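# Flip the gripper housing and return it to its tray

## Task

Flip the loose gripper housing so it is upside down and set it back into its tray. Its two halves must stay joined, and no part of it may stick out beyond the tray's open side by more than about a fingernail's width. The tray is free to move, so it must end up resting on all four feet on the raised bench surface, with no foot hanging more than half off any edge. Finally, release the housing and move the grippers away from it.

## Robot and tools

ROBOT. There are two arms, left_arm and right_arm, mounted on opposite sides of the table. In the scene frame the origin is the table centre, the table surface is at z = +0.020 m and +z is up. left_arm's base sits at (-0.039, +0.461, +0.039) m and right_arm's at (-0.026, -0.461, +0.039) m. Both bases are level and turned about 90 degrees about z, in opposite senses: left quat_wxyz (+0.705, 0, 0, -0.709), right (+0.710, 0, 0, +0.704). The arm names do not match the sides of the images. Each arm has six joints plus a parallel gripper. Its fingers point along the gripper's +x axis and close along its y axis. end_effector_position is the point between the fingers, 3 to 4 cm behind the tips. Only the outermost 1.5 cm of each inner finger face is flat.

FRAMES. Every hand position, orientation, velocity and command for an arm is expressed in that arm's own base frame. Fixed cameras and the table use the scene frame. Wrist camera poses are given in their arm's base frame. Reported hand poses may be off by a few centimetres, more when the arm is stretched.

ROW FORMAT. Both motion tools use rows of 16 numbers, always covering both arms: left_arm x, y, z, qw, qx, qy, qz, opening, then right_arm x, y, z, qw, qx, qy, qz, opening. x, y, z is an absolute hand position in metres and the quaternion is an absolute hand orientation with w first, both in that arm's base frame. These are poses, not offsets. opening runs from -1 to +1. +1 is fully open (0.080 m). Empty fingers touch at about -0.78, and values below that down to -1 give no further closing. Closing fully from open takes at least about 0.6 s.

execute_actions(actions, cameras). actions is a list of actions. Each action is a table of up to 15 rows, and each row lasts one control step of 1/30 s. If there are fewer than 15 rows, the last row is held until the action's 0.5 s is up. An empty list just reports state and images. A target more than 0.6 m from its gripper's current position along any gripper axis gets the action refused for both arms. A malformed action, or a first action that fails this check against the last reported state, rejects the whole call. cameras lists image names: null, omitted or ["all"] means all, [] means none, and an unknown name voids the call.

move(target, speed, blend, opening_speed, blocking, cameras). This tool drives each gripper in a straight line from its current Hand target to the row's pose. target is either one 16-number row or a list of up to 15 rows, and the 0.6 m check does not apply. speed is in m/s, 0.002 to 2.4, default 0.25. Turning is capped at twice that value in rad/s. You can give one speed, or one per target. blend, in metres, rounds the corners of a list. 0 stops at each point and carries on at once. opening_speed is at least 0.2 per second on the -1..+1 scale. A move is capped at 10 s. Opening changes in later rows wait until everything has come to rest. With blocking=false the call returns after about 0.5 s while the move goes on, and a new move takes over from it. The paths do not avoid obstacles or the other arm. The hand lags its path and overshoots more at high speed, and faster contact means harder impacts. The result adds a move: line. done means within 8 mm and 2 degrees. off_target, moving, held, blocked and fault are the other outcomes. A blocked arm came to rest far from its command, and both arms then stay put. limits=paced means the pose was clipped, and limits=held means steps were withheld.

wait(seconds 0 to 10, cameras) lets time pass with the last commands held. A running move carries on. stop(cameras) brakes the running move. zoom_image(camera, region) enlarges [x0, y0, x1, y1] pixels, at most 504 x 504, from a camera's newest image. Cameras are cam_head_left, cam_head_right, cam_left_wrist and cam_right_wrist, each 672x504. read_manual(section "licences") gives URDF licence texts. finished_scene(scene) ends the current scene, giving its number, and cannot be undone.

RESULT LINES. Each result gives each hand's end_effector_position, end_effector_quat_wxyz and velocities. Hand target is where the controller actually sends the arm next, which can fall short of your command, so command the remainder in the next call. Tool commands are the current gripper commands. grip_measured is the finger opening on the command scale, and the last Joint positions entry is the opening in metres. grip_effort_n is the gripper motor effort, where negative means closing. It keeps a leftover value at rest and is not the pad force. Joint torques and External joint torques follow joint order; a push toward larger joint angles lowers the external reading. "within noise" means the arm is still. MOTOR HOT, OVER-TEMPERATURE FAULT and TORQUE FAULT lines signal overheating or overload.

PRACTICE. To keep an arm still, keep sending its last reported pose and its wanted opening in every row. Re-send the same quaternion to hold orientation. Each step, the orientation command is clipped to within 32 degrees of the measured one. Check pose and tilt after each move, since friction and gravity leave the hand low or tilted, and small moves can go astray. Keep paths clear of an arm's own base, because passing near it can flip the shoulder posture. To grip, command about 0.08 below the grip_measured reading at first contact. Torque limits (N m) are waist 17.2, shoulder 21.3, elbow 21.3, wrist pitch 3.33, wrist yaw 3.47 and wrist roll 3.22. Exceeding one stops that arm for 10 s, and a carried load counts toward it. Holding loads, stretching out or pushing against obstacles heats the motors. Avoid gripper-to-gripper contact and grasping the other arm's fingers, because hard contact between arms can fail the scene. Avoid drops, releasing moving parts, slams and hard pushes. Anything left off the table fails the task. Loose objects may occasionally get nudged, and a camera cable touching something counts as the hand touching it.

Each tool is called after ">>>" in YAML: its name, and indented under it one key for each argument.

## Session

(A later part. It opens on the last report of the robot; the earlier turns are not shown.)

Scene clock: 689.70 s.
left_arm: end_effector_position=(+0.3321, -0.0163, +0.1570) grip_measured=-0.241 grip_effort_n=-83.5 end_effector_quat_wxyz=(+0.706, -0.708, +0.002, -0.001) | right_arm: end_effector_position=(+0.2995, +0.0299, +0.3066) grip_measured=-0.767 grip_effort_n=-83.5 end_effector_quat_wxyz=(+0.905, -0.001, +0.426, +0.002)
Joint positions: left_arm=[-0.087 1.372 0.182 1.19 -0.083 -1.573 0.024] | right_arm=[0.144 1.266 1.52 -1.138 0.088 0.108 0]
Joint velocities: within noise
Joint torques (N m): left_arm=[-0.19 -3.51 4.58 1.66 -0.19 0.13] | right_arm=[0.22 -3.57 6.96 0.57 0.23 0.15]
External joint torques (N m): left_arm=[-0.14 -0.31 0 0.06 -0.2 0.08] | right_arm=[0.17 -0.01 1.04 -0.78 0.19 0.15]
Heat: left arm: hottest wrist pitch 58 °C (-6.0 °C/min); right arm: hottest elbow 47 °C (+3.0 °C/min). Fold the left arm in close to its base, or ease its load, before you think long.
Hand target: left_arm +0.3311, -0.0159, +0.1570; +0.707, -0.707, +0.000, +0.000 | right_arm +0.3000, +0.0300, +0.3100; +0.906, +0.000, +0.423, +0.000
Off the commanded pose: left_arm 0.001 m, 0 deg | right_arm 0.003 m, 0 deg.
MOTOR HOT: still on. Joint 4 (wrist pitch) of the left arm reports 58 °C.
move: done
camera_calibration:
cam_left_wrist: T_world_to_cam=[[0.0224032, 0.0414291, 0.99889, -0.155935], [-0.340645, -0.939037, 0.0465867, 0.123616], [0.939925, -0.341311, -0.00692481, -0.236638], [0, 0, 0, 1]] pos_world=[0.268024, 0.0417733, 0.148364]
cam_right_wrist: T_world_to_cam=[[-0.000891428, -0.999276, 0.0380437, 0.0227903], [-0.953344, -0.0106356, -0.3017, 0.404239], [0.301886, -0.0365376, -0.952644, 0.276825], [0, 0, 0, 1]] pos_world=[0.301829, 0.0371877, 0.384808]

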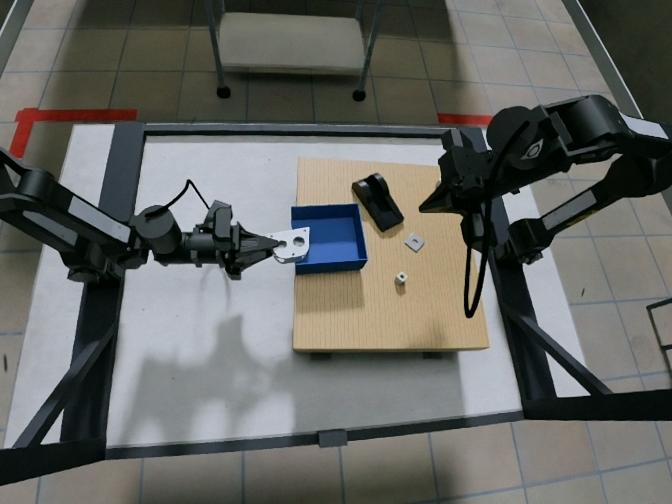

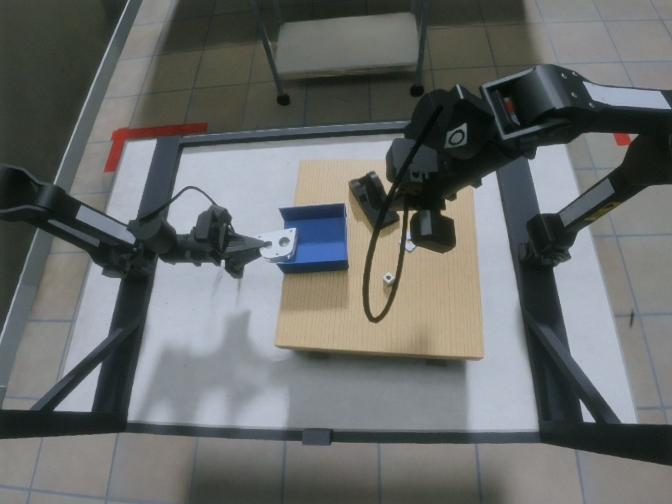

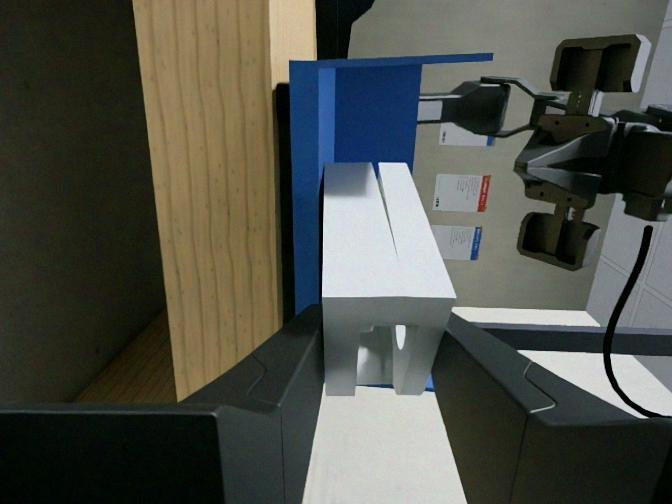

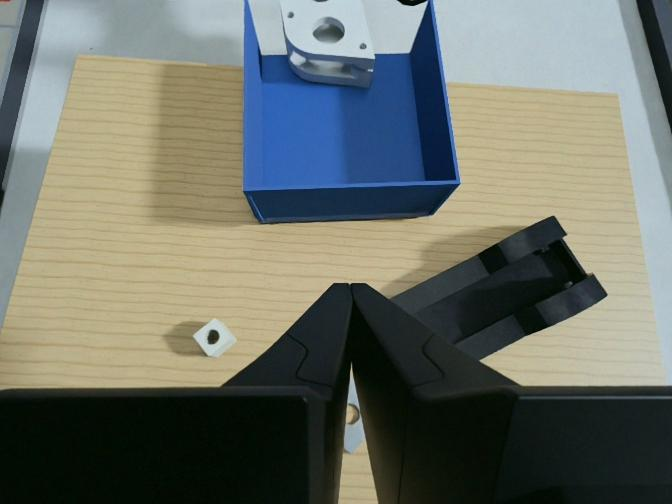

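>>> move:
  target:
    - [0.331,-0.016,0.166,0.7071,-0.7071,0,0,-0.5, 0.30,0.03,0.31,0.906,0,0.423,0,-0.9]
    - [0.352,-0.013,0.166,0.7071,-0.7071,0,0,-0.5, 0.30,0.03,0.31,0.906,0,0.423,0,-0.9]
  speed: 0.05
  cameras: ["cam_left_wrist","cam_right_wrist"]

>>> zoom_image:
  camera: "cam_right_wrist"
  region: [220, 0, 480, 220]

>>> zoom_image:
  camera: "cam_left_wrist"
  region: [180, 130, 560, 480]

Scene clock: 718.43 s.
left_arm: end_effector_position=(+0.3483, -0.0129, +0.1591) grip_measured=-0.241 grip_effort_n=-83.5 end_effector_quat_wxyz=(+0.707, -0.707, +0.007, +0.009) | right_arm: end_effector_position=(+0.2995, +0.0299, +0.3066) grip_measured=-0.767 grip_effort_n=-83.5 end_effector_quat_wxyz=(+0.905, -0.001, +0.426, +0.002)
Joint positions: left_arm=[-0.067 1.407 0.251 1.135 -0.069 -1.573 0.024] | right_arm=[0.144 1.266 1.52 -1.138 0.088 0.108 0]
Joint velocities: within noise
Joint torques (N m): left_arm=[0.17 -2.9 6.8 2.46 0.18 0.1] | right_arm=[0.21 -3.56 6.96 0.57 0.23 0.15]
External joint torques (N m): left_arm=[0.21 0.63 2.12 0.88 0.18 0.05] | right_arm=[0.17 0.08 1.03 -0.76 0.19 0.15]
Heat: left arm: hottest wrist pitch 59 °C (-2.0 °C/min); right arm: hottest elbow 48 °C (+2.0 °C/min). Fold the left arm in close to its base, or ease its load, before you think long.
Hand target: left_arm +0.3518, -0.0130, +0.1658; +0.707, -0.707, +0.000, +0.000 | right_arm +0.3000, +0.0300, +0.3100; +0.906, +0.000, +0.423, +0.000
Off the commanded pose: left_arm 0.008 m, 1 deg | right_arm 0.003 m, 0 deg.
MOTOR HOT: still on. Joint 4 (wrist pitch) of the left arm reports 59 °C.
move: done
camera_calibration:
cam_left_wrist: T_world_to_cam=[[0.0435672, 0.0401279, 0.998244, -0.165756], [-0.333791, -0.941189, 0.0524023, 0.128945], [0.94164, -0.335488, -0.0276106, -0.247818], [0, 0, 0, 1]] pos_world=[0.283617, 0.0448733, 0.151866]
cam_right_wrist: T_world_to_cam=[[-0.000891428, -0.999276, 0.0380437, 0.0227903], [-0.953344, -0.0106356, -0.3017, 0.404239], [0.301886, -0.0365376, -0.952644, 0.276825], [0, 0, 0, 1]] pos_world=[0.301829, 0.0371877, 0.384808]
Images, in order (width x height): cam_left_wrist 672x504, cam_right_wrist 672x504.

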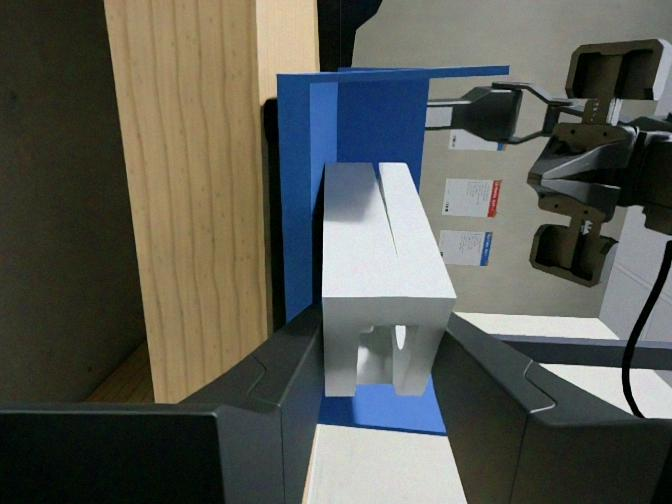

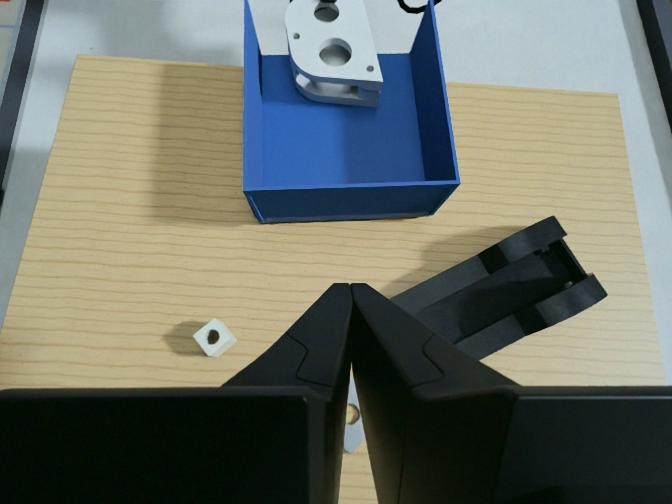

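Scaled by 1.938 from the camera's 672x504 image, which has a finer 960x720 frame.

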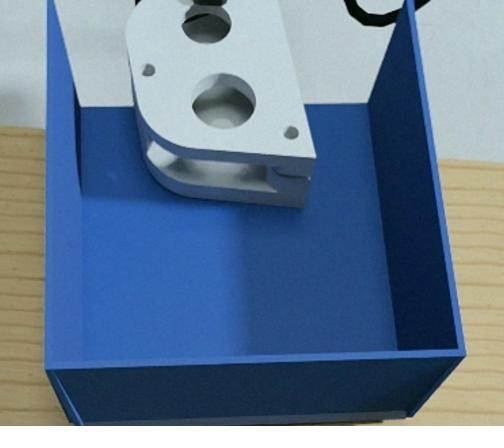

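Scaled by 1.326 from the camera's 672x504 image, which has a finer 960x720 frame.

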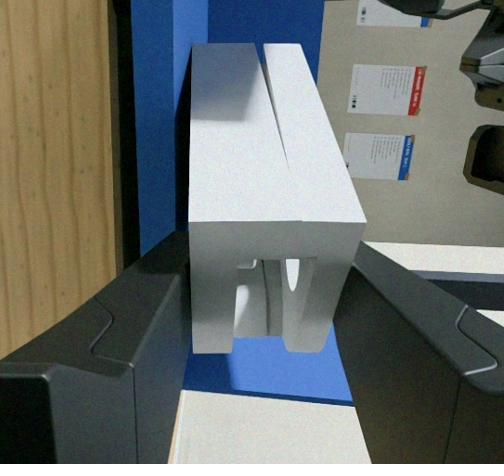

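>>> move:
  target:
    - [0.352,-0.013,0.155,0.7071,-0.7071,0,0,-0.5, 0.30,0.03,0.31,0.906,0,0.423,0,-0.9]
    - [0.352,-0.013,0.156,0.7071,-0.7071,0,0,-0.1, 0.30,0.03,0.31,0.906,0,0.423,0,-0.9]
  speed: 0.04
  opening_speed: 0.3
  cameras: ["cam_left_wrist","cam_right_wrist"]

>>> zoom_image:
  camera: "cam_right_wrist"
  region: [220, 0, 480, 220]

>>> zoom_image:
  camera: "cam_left_wrist"
  region: [180, 130, 560, 480]

Scene clock: 731.23 s.
left_arm: end_effector_position=(+0.3520, -0.0131, +0.1558) grip_measured=-0.104 grip_effort_n=13.3 end_effector_quat_wxyz=(+0.707, -0.708, +0.000, +0.002) | right_arm: end_effector_position=(+0.2995, +0.0299, +0.3066) grip_measured=-0.767 grip_effort_n=-83.5 end_effector_quat_wxyz=(+0.905, -0.001, +0.426, +0.002)
Joint positions: left_arm=[-0.067 1.472 0.251 1.217 -0.069 -1.573 0.03] | right_arm=[0.144 1.266 1.52 -1.138 0.088 0.108 0]
Joint velocities: within noise
Joint torques (N m): left_arm=[0.16 -3.22 4.69 2.28 0.17 0.11] | right_arm=[0.21 -3.57 6.96 0.57 0.23 0.15]
External joint torques (N m): left_arm=[0.23 0.47 0.27 0.72 0.16 0.06] | right_arm=[0.14 0.09 1.02 -0.75 0.2 0.15]
Heat: left arm: hottest wrist pitch 61 °C (+2.0 °C/min); right arm: hottest elbow 48 °C (+2.0 °C/min). Fold the left arm in close to its base, or ease its load, before you think long.
Hand target: left_arm +0.3519, -0.0130, +0.1560; +0.707, -0.707, +0.000, +0.000 | right_arm +0.3000, +0.0300, +0.3100; +0.906, +0.000, +0.423, +0.000
Off the commanded pose: left_arm 0.000 m, 0 deg | right_arm 0.003 m, 0 deg.
MOTOR HOT: still on. Joint 4 (wrist pitch) of the left arm reports 61 °C.
move: done
camera_calibration:
cam_left_wrist: T_world_to_cam=[[0.0251446, 0.0413078, 0.99883, -0.156263], [-0.334774, -0.941108, 0.0473482, 0.131224], [0.941963, -0.335573, -0.00983505, -0.254422], [0, 0, 0, 1]] pos_world=[0.287516, 0.0445734, 0.147365]
cam_right_wrist: T_world_to_cam=[[-0.000891428, -0.999276, 0.0380437, 0.0227903], [-0.953344, -0.0106356, -0.3017, 0.404239], [0.301886, -0.0365376, -0.952644, 0.276825], [0, 0, 0, 1]] pos_world=[0.301829, 0.0371877, 0.384808]
Images, in order (width x height): cam_left_wrist 672x504, cam_right_wrist 672x504.

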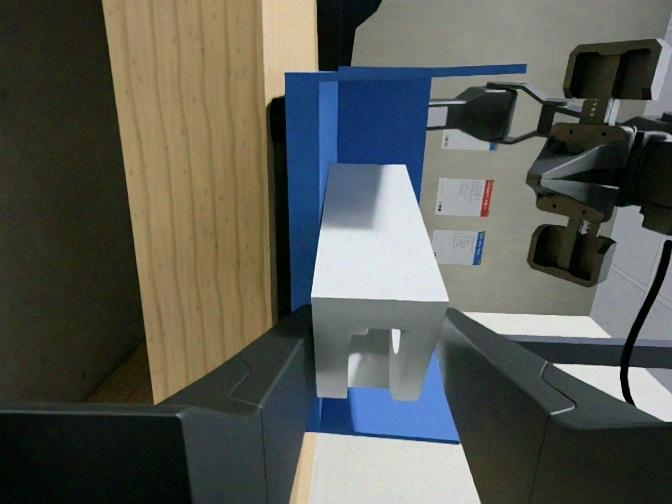

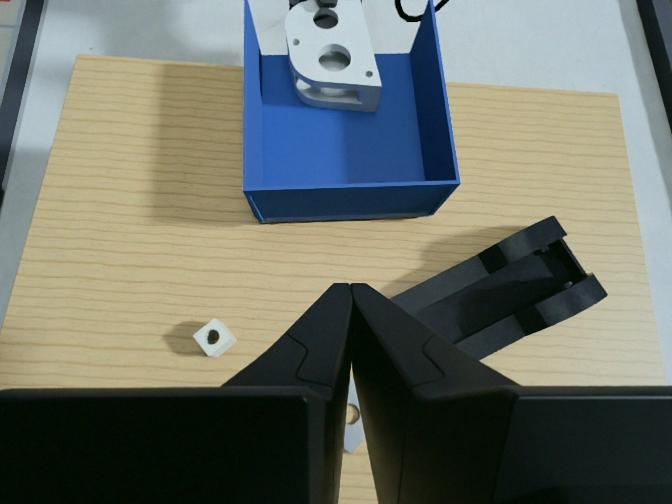

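Scaled by 1.938 from the camera's 672x504 image, which has a finer 960x720 frame.

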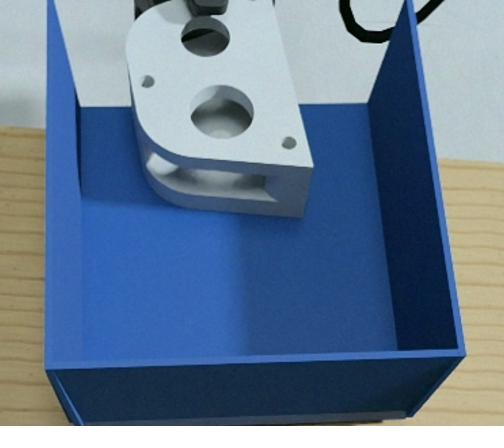

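Scaled by 1.326 from the camera's 672x504 image, which has a finer 960x720 frame.

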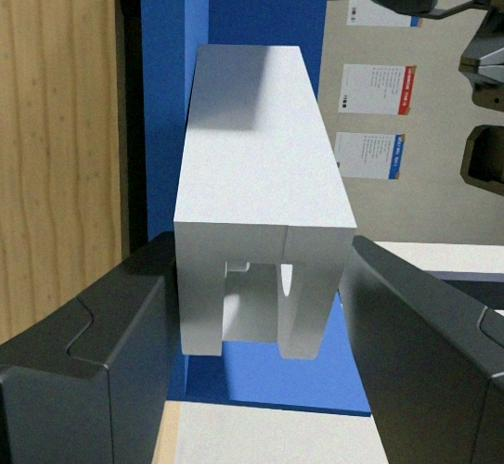

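>>> move:
  target:
    - [0.352,-0.013,0.156,0.7071,-0.7071,0,0,0.05, 0.30,0.03,0.31,0.906,0,0.423,0,-0.9]
    - [0.346,-0.013,0.156,0.7071,-0.7071,0,0,0.05, 0.30,0.03,0.31,0.906,0,0.423,0,-0.9]
  speed: 0.04
  opening_speed: 0.4
  cameras: ["cam_left_wrist","cam_right_wrist"]

Scene clock: 742.83 s.
left_arm: end_effector_position=(+0.3481, -0.0128, +0.1544) grip_measured=+0.047 grip_effort_n=13.3 end_effector_quat_wxyz=(+0.707, -0.708, +0.002, +0.003) | right_arm: end_effector_position=(+0.2995, +0.0299, +0.3066) grip_measured=-0.767 grip_effort_n=-83.5 end_effector_quat_wxyz=(+0.905, -0.001, +0.426, +0.002)
Joint positions: left_arm=[-0.067 1.459 0.235 1.217 -0.069 -1.573 0.037] | right_arm=[0.144 1.266 1.52 -1.138 0.088 0.108 0]
Joint velocities: within noise
Joint torques (N m): left_arm=[-0.07 -4.73 4.04 1.92 0.1 0.13] | right_arm=[0.21 -3.58 6.96 0.57 0.23 0.15]
External joint torques (N m): left_arm=[0 -1.1 -0.42 0.33 0.08 0.08] | right_arm=[0.17 0.03 1.06 -0.75 0.2 0.15]
Heat: left arm: hottest wrist pitch 65 °C (+7.0 °C/min); right arm: hottest elbow 48 °C (+1.0 °C/min). Fold the left arm in close to its base, or ease its load, before you think long.
Hand target: left_arm +0.3461, -0.0130, +0.1560; +0.707, -0.707, +0.000, +0.000 | right_arm +0.3000, +0.0300, +0.3100; +0.906, +0.000, +0.423, +0.000
Off the commanded pose: left_arm 0.003 m, 0 deg | right_arm 0.003 m, 0 deg.
MOTOR HOT: still on. Joint 4 (wrist pitch) of the left arm reports 65 °C.
move: done
camera_calibration:
cam_left_wrist: T_world_to_cam=[[0.0282684, 0.041107, 0.998755, -0.155845], [-0.334635, -0.941114, 0.048206, 0.130093], [0.941924, -0.335581, -0.0128479, -0.250208], [0, 0, 0, 1]] pos_world=[0.283616, 0.0448734, 0.146165]
cam_right_wrist: T_world_to_cam=[[-0.000891428, -0.999276, 0.0380437, 0.0227903], [-0.953344, -0.0106356, -0.3017, 0.404239], [0.301886, -0.0365376, -0.952644, 0.276825], [0, 0, 0, 1]] pos_world=[0.301829, 0.0371877, 0.384808]
Images, in order (width x height): cam_left_wrist 672x504, cam_right_wrist 672x504.

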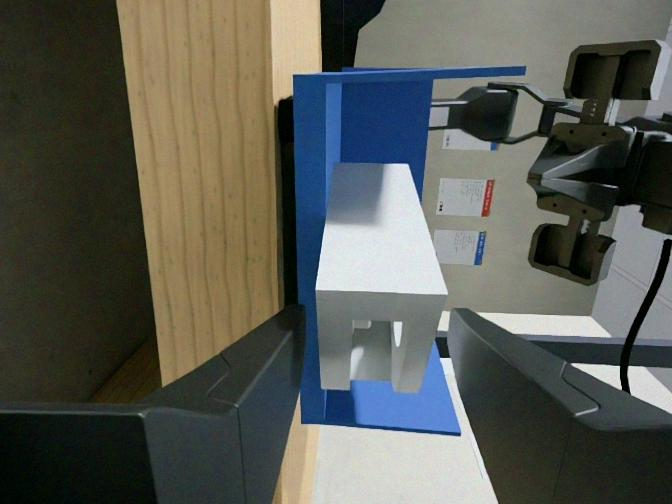

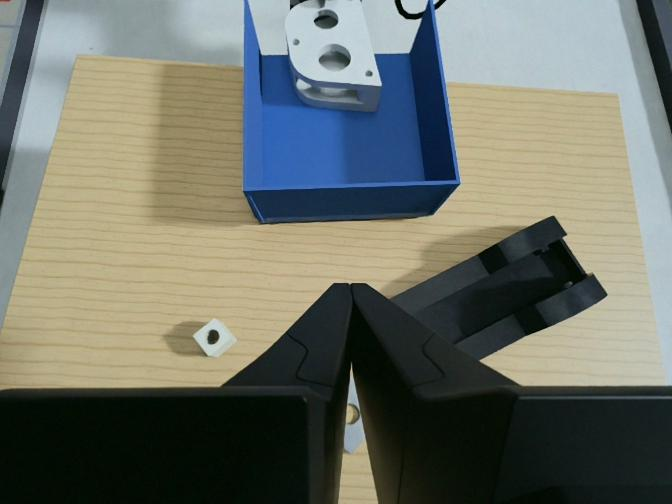

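>>> move:
  target:
    - [0.295,-0.014,0.156,0.7071,-0.7071,0,0,0.05, 0.30,0.03,0.31,0.906,0,0.423,0,-0.9]
    - [0.296,-0.017,0.157,0.7071,-0.7071,0,0,-0.47, 0.30,0.03,0.31,0.906,0,0.423,0,-0.9]
    - [0.326,-0.017,0.157,0.7071,-0.7071,0,0,-0.47, 0.30,0.03,0.31,0.906,0,0.423,0,-0.9]
  speed: 0.08
  cameras: ["cam_head_right","cam_left_wrist","cam_right_wrist"]

>>> zoom_image:
  camera: "cam_left_wrist"
  region: [180, 130, 560, 480]

Scene clock: 759.40 s.
left_arm: end_effector_position=(+0.3224, -0.0165, +0.1499) grip_measured=-0.466 grip_effort_n=-20.2 end_effector_quat_wxyz=(+0.707, -0.707, +0.007, +0.010) | right_arm: end_effector_position=(+0.2995, +0.0299, +0.3066) grip_measured=-0.767 grip_effort_n=-83.5 end_effector_quat_wxyz=(+0.905, -0.001, +0.426, +0.002)
Joint positions: left_arm=[-0.099 1.335 0.145 1.167 -0.103 -1.573 0.014] | right_arm=[0.144 1.266 1.52 -1.138 0.088 0.108 0]
Joint velocities: within noise
Joint torques (N m): left_arm=[0.13 -2.22 6.7 2.48 0.19 0.12] | right_arm=[0.22 -3.58 6.96 0.57 0.23 0.15]
External joint torques (N m): left_arm=[0.18 0.68 2.15 0.9 0.18 0.08] | right_arm=[0.13 0 1.08 -0.75 0.2 0.15]
Heat: left arm: hottest wrist pitch 64 °C (+6.1 °C/min); right arm: hottest elbow 48 °C (+1.0 °C/min). Fold the left arm in close to its base, or ease its load, before you think long.
Hand target: left_arm +0.3259, -0.0168, +0.1571; +0.707, -0.707, +0.000, +0.000 | right_arm +0.3000, +0.0300, +0.3100; +0.906, +0.000, +0.423, +0.000
Off the commanded pose: left_arm 0.008 m, 1 deg | right_arm 0.003 m, 0 deg.
MOTOR HOT: still on. Joint 4 (wrist pitch) of the left arm reports 64 °C.
move: done
camera_calibration:
cam_left_wrist: T_world_to_cam=[[0.0448747, 0.0392673, 0.998221, -0.15579], [-0.332368, -0.941716, 0.0519861, 0.11697], [0.942082, -0.33411, -0.029208, -0.224765], [0, 0, 0, 1]] pos_world=[0.257615, 0.0411733, 0.142867]
cam_right_wrist: T_world_to_cam=[[-0.000891428, -0.999276, 0.0380437, 0.0227903], [-0.953344, -0.0106356, -0.3017, 0.404239], [0.301886, -0.0365376, -0.952644, 0.276825], [0, 0, 0, 1]] pos_world=[0.301829, 0.0371877, 0.384808]
Images, in order (width x height): cam_head_right 672x504, cam_left_wrist 672x504, cam_right_wrist 672x504.

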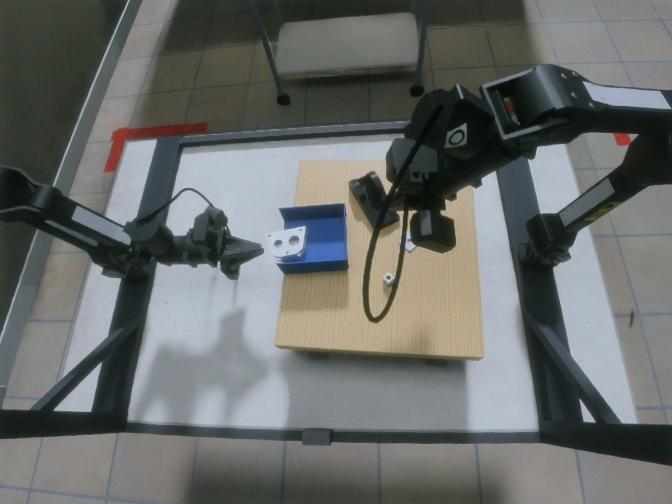

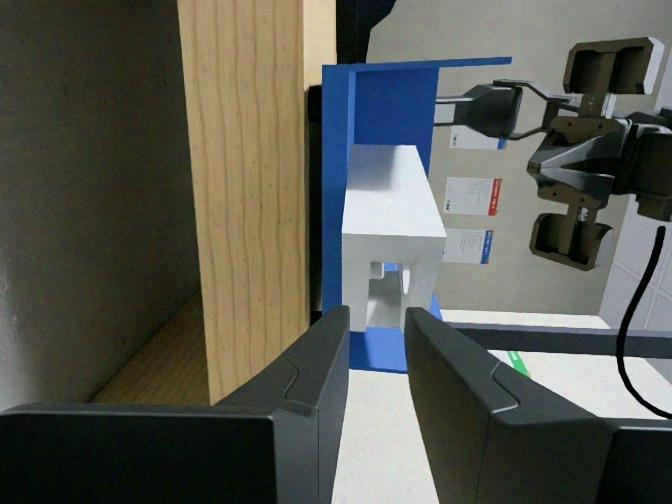

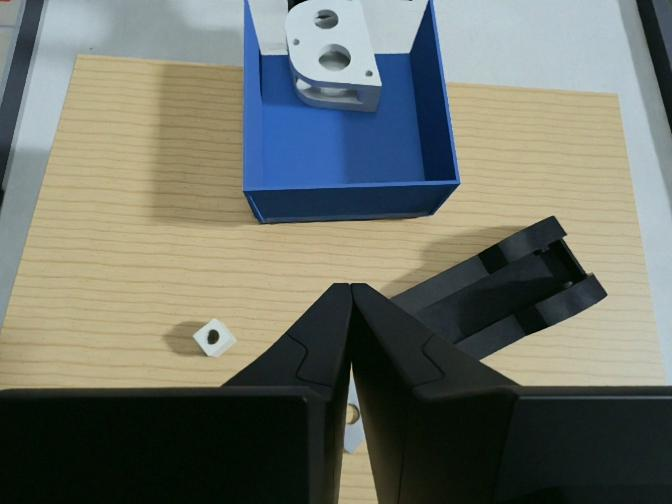

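Scaled by 1.326 from the camera's 672x504 image, which has a finer 960x720 frame.

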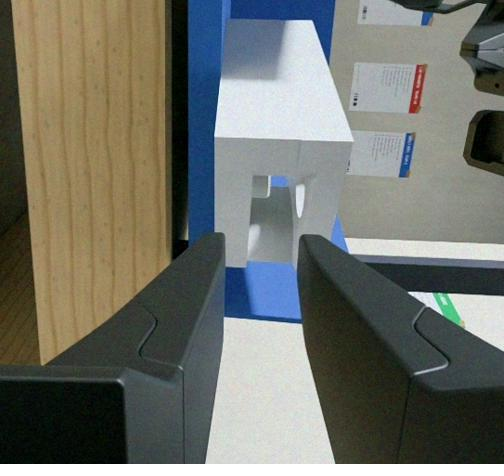

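>>> move:
  target: [0.326,-0.017,0.161,0.7071,-0.7071,0,0,-0.47, 0.30,0.03,0.31,0.906,0,0.423,0,-0.9]
  speed: 0.08
  cameras: ["cam_left_wrist"]

Scene clock: 774.87 s.
left_arm: end_effector_position=(+0.3234, -0.0166, +0.1533) grip_measured=-0.466 grip_effort_n=-20.7 end_effector_quat_wxyz=(+0.707, -0.707, +0.006, +0.009) | right_arm: end_effector_position=(+0.2995, +0.0299, +0.3066) grip_measured=-0.767 grip_effort_n=-83.5 end_effector_quat_wxyz=(+0.905, -0.001, +0.426, +0.002)
Joint positions: left_arm=[-0.099 1.32 0.154 1.145 -0.103 -1.573 0.014] | right_arm=[0.144 1.266 1.52 -1.138 0.088 0.108 0]
Joint velocities: within noise
Joint torques (N m): left_arm=[0.16 -3.78 6.82 1.33 0.19 0.11] | right_arm=[0.21 -3.58 6.96 0.57 0.23 0.15]
External joint torques (N m): left_arm=[0.19 -0.85 2.16 -0.27 0.19 0.06] | right_arm=[0.17 0.06 1.03 -0.76 0.19 0.15]
Heat: left arm: hottest wrist pitch 66 °C (+8.0 °C/min); right arm: hottest elbow 48 °C (+1.0 °C/min). Fold the left arm in close to its base, or ease its load, before you think long.
Hand target: left_arm +0.3262, -0.0169, +0.1611; +0.707, -0.707, +0.000, +0.000 | right_arm +0.3000, +0.0300, +0.3100; +0.906, +0.000, +0.423, +0.000
Off the commanded pose: left_arm 0.008 m, 1 deg | right_arm 0.003 m, 0 deg.
MOTOR HOT: still on. Joint 4 (wrist pitch) of the left arm reports 66 °C.
move: done
camera_calibration:
cam_left_wrist: T_world_to_cam=[[0.0419081, 0.0396131, 0.998336, -0.158189], [-0.332485, -0.941711, 0.0513233, 0.117112], [0.942177, -0.334083, -0.0262946, -0.226229], [0, 0, 0, 1]] pos_world=[0.258715, 0.0409733, 0.145967]
Images, in order (width x height): cam_left_wrist 672x504.

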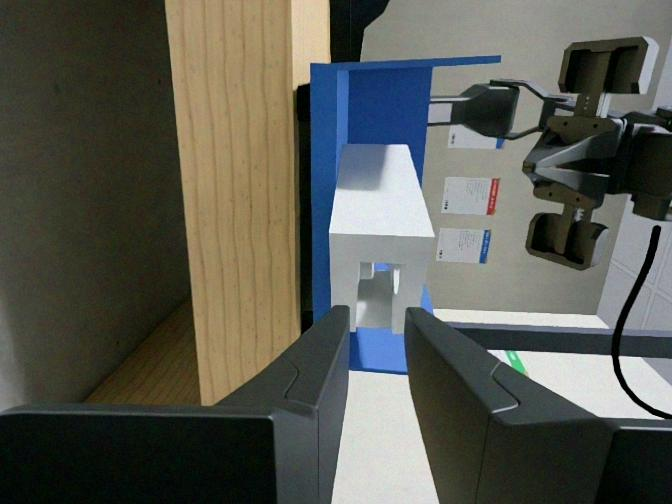

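>>> move:
  target: [0.350,-0.017,0.164,0.7071,-0.7071,0,0,-0.47, 0.30,0.03,0.31,0.906,0,0.423,0,-0.9]
  speed: 0.05
  cameras: ["cam_left_wrist","cam_right_wrist"]

>>> zoom_image:
  camera: "cam_right_wrist"
  region: [220, 0, 480, 220]

>>> zoom_image:
  camera: "cam_left_wrist"
  region: [180, 130, 560, 480]

Scene clock: 784.23 s.
left_arm: end_effector_position=(+0.3461, -0.0166, +0.1566) grip_measured=-0.466 grip_effort_n=-20.7 end_effector_quat_wxyz=(+0.707, -0.707, +0.007, +0.009) | right_arm: end_effector_position=(+0.2995, +0.0299, +0.3066) grip_measured=-0.767 grip_effort_n=-83.5 end_effector_quat_wxyz=(+0.905, -0.001, +0.426, +0.002)
Joint positions: left_arm=[-0.087 1.412 0.24 1.148 -0.089 -1.573 0.014] | right_arm=[0.144 1.266 1.52 -1.138 0.088 0.108 0]
Joint velocities: within noise
Joint torques (N m): left_arm=[0.18 -2.91 6.85 2.51 0.18 0.12] | right_arm=[0.21 -3.57 6.96 0.57 0.23 0.15]
External joint torques (N m): left_arm=[0.26 0.59 2.22 0.92 0.17 0.07] | right_arm=[0.14 0.12 1 -0.76 0.2 0.15]
Heat: left arm: hottest wrist pitch 64 °C (+5.1 °C/min); right arm: hottest elbow 48 °C (+0.0 °C/min). Fold the left arm in close to its base, or ease its load, before you think long.
Hand target: left_arm +0.3497, -0.0169, +0.1637; +0.707, -0.707, +0.000, +0.000 | right_arm +0.3000, +0.0300, +0.3100; +0.906, +0.000, +0.423, +0.000
Off the commanded pose: left_arm 0.008 m, 1 deg | right_arm 0.003 m, 0 deg.
MOTOR HOT: still on. Joint 4 (wrist pitch) of the left arm reports 64 °C.
move: done
camera_calibration:
cam_left_wrist: T_world_to_cam=[[0.0449752, 0.0396055, 0.998203, -0.163581], [-0.33375, -0.941205, 0.0523815, 0.124747], [0.941588, -0.335506, -0.0291126, -0.246845], [0, 0, 0, 1]] pos_world=[0.281417, 0.0410733, 0.149567]
cam_right_wrist: T_world_to_cam=[[-0.000891428, -0.999276, 0.0380437, 0.0227903], [-0.953344, -0.0106356, -0.3017, 0.404239], [0.301886, -0.0365376, -0.952644, 0.276825], [0, 0, 0, 1]] pos_world=[0.301829, 0.0371877, 0.384808]
Images, in order (width x height): cam_left_wrist 672x504, cam_right_wrist 672x504.

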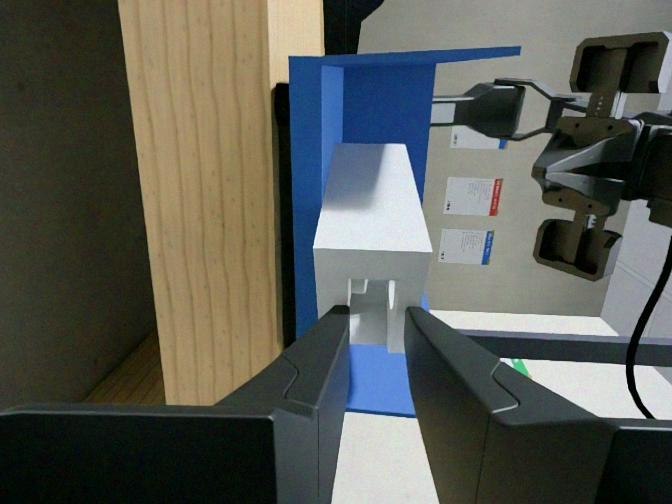

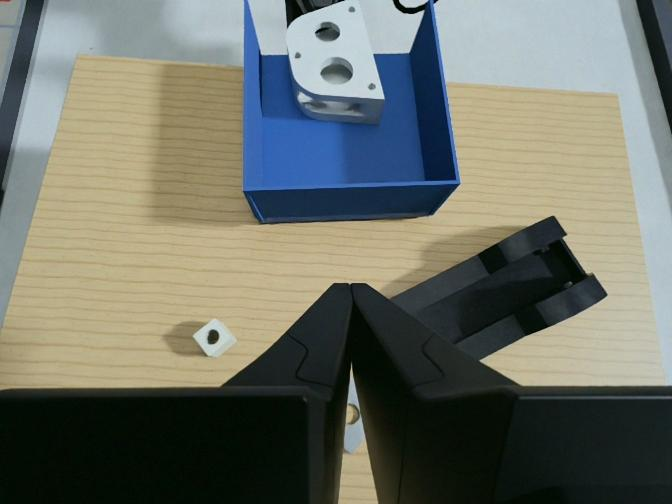

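Scaled by 1.938 from the camera's 672x504 image, which has a finer 960x720 frame.

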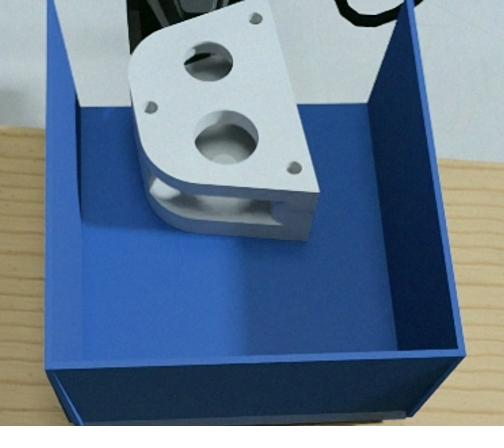

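Scaled by 1.326 from the camera's 672x504 image, which has a finer 960x720 frame.

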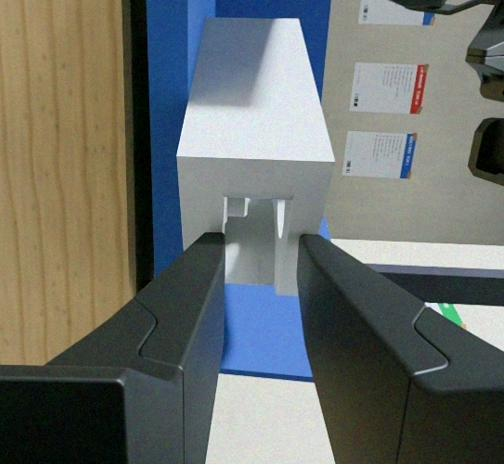

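>>> move:
  target:
    - [0.344,-0.011,0.164,0.7071,-0.7071,0,0,-0.47, 0.30,0.03,0.31,0.906,0,0.423,0,-0.9]
    - [0.361,-0.011,0.165,0.7071,-0.7071,0,0,-0.47, 0.30,0.03,0.31,0.906,0,0.423,0,-0.9]
  speed: 0.05
  cameras: ["cam_left_wrist","cam_right_wrist"]

>>> zoom_image:
  camera: "cam_right_wrist"
  region: [220, 0, 480, 220]

>>> zoom_image:
  camera: "cam_left_wrist"
  region: [180, 130, 560, 480]

Scene clock: 793.50 s.
left_arm: end_effector_position=(+0.3580, -0.0100, +0.1606) grip_measured=-0.466 grip_effort_n=-20.2 end_effector_quat_wxyz=(+0.707, -0.707, +0.002, +0.008) | right_arm: end_effector_position=(+0.2995, +0.0297, +0.3066) grip_measured=-0.767 grip_effort_n=-83.5 end_effector_quat_wxyz=(+0.905, -0.001, +0.426, +0.001)
Joint positions: left_arm=[-0.054 1.453 0.284 1.155 -0.063 -1.573 0.014] | right_arm=[0.144 1.266 1.52 -1.138 0.09 0.108 0]
Joint velocities: within noise
Joint torques (N m): left_arm=[0.19 -3 6.53 2.3 0.22 0.11] | right_arm=[0.21 -3.57 6.96 0.56 0.23 0.15]
External joint torques (N m): left_arm=[0.22 0.81 1.9 0.72 0.22 0.06] | right_arm=[0.17 0.05 1.06 -0.75 0.19 0.15]
Heat: left arm: hottest wrist pitch 68 °C (+6.1 °C/min); right arm: hottest elbow 49 °C (+1.0 °C/min). Fold the left arm in close to its base, or ease its load, before you think long.
Hand target: left_arm +0.3612, -0.0102, +0.1655; +0.707, -0.707, -0.002, +0.001 | right_arm +0.3000, +0.0298, +0.3100; +0.906, +0.000, +0.423, -0.001
Off the commanded pose: left_arm 0.005 m, 1 deg | right_arm 0.003 m, 0 deg.
MOTOR HOT: still on. Joint 4 (wrist pitch) of the left arm reports 68 °C.
move: done
camera_calibration:
cam_left_wrist: T_world_to_cam=[[0.0356555, 0.0409495, 0.998525, -0.165026], [-0.328439, -0.943179, 0.0504077, 0.13315], [0.943852, -0.329751, -0.0201801, -0.257978], [0, 0, 0, 1]] pos_world=[0.293108, 0.0472734, 0.152865]
cam_right_wrist: T_world_to_cam=[[-0.00188815, -0.99923, 0.0391994, 0.0225455], [-0.953311, -0.010039, -0.301823, 0.404254], [0.301984, -0.0379391, -0.952558, 0.27681], [0, 0, 0, 1]] pos_world=[0.30183, 0.0370883, 0.384806]
Images, in order (width x height): cam_left_wrist 672x504, cam_right_wrist 672x504.

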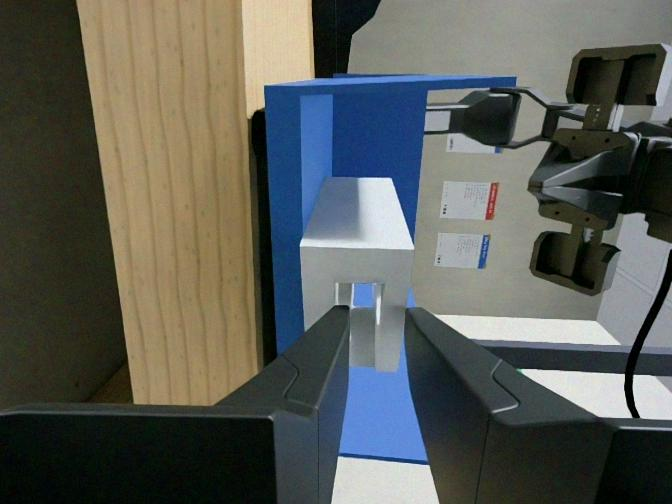

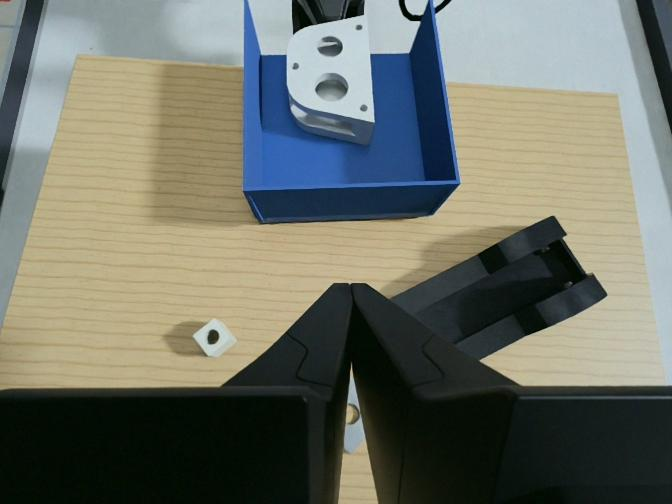

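Scaled by 1.938 from the camera's 672x504 image, which has a finer 960x720 frame.

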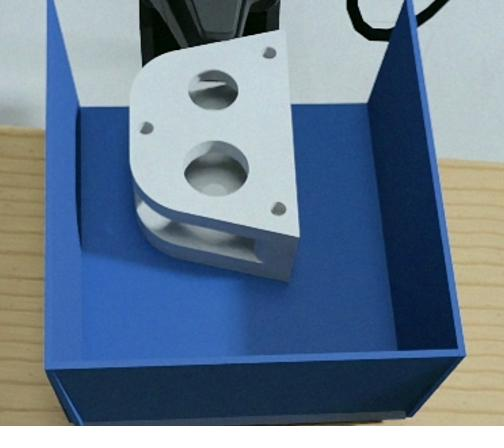

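Scaled by 1.326 from the camera's 672x504 image, which has a finer 960x720 frame.

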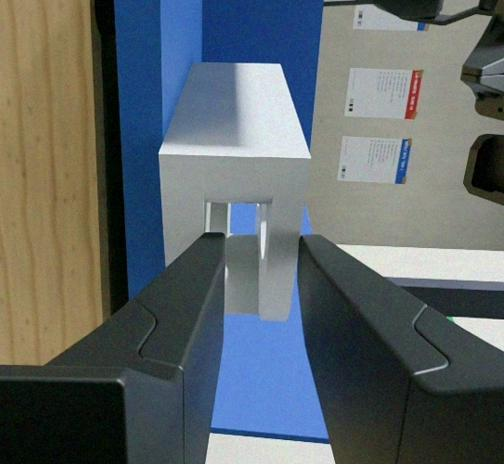

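>>> move:
  target:
    - [0.355,-0.014,0.159,0.7071,-0.7071,0,0,-0.47, 0.30,0.03,0.31,0.906,0,0.423,0,-0.9]
    - [0.374,-0.014,0.162,0.7071,-0.7071,0,0,-0.47, 0.30,0.03,0.31,0.906,0,0.423,0,-0.9]
  speed: 0.05
  cameras: ["cam_left_wrist","cam_right_wrist"]

>>> zoom_image:
  camera: "cam_right_wrist"
  region: [220, 0, 480, 220]

>>> zoom_image:
  camera: "cam_left_wrist"
  region: [180, 130, 560, 480]

Scene clock: 806.77 s.
left_arm: end_effector_position=(+0.3704, -0.0154, +0.1563) grip_measured=-0.466 grip_effort_n=-20.7 end_effector_quat_wxyz=(+0.707, -0.707, +0.009, +0.004) | right_arm: end_effector_position=(+0.2995, +0.0297, +0.3066) grip_measured=-0.767 grip_effort_n=-83.5 end_effector_quat_wxyz=(+0.905, -0.001, +0.426, +0.001)
Joint positions: left_arm=[-0.065 1.529 0.324 1.187 -0.058 -1.573 0.014] | right_arm=[0.144 1.266 1.52 -1.138 0.09 0.108 0]
Joint velocities: within noise
Joint torques (N m): left_arm=[0.07 -3.67 6.61 1.95 0.04 0.12] | right_arm=[0.22 -3.57 6.94 0.57 0.18 0.15]
External joint torques (N m): left_arm=[0.13 0.58 2.08 0.34 0.04 0.07] | right_arm=[0.16 0.06 1 -0.77 0.15 0.15]
Heat: left arm: hottest wrist pitch 68 °C (+3.0 °C/min); right arm: hottest elbow 49 °C (+1.0 °C/min). Fold the left arm in close to its base, or ease its load, before you think long.
Hand target: left_arm +0.3740, -0.0150, +0.1614; +0.707, -0.707, +0.003, -0.001 | right_arm +0.3000, +0.0300, +0.3100; +0.906, +0.000, +0.423, +0.000
Off the commanded pose: left_arm 0.007 m, 1 deg | right_arm 0.003 m, 0 deg.
MOTOR HOT: still on. Joint 4 (wrist pitch) of the left arm reports 68 °C.
move: done
camera_calibration:
cam_left_wrist: T_world_to_cam=[[0.039311, 0.0402057, 0.998418, -0.162296], [-0.342762, -0.938022, 0.0512692, 0.137587], [0.9386, -0.344235, -0.0230936, -0.269327], [0, 0, 0, 1]] pos_world=[0.30633, 0.0428731, 0.148765]
cam_right_wrist: T_world_to_cam=[[-0.00188815, -0.99923, 0.0391994, 0.0225455], [-0.953311, -0.010039, -0.301823, 0.404254], [0.301984, -0.0379391, -0.952558, 0.27681], [0, 0, 0, 1]] pos_world=[0.30183, 0.0370883, 0.384806]
Images, in order (width x height): cam_left_wrist 672x504, cam_right_wrist 672x504.

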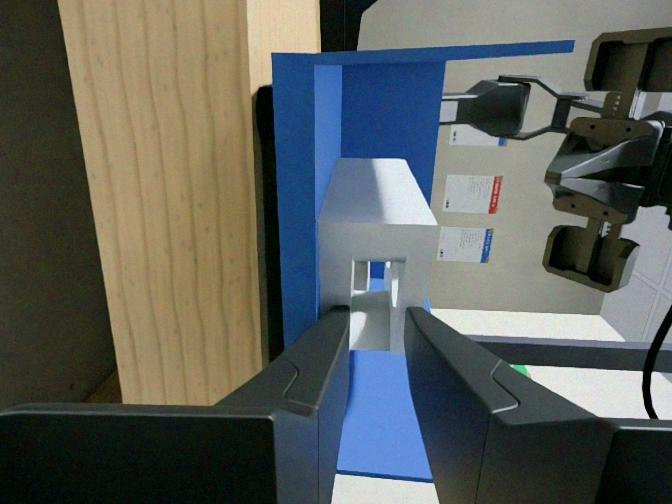

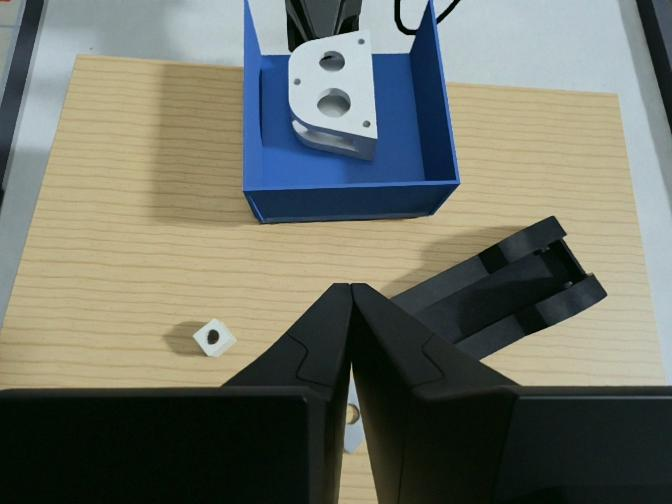

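Scaled by 1.938 from the camera's 672x504 image, which has a finer 960x720 frame.

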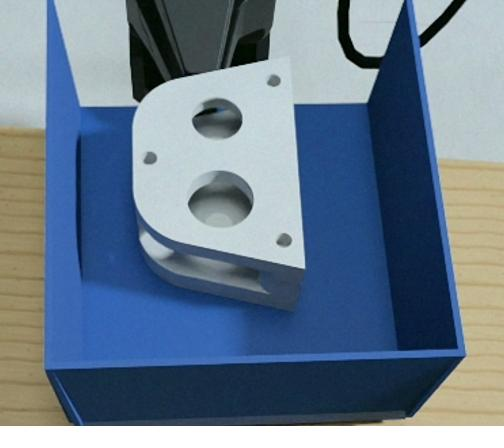

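Scaled by 1.326 from the camera's 672x504 image, which has a finer 960x720 frame.

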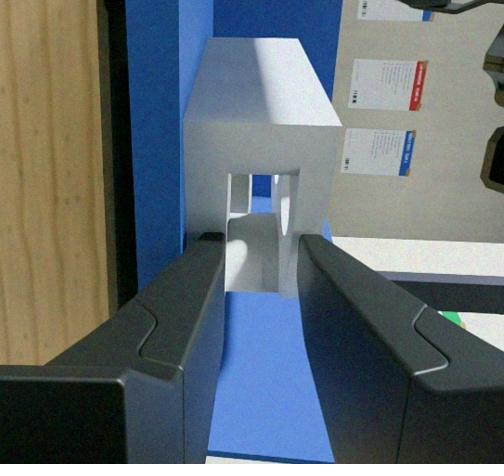

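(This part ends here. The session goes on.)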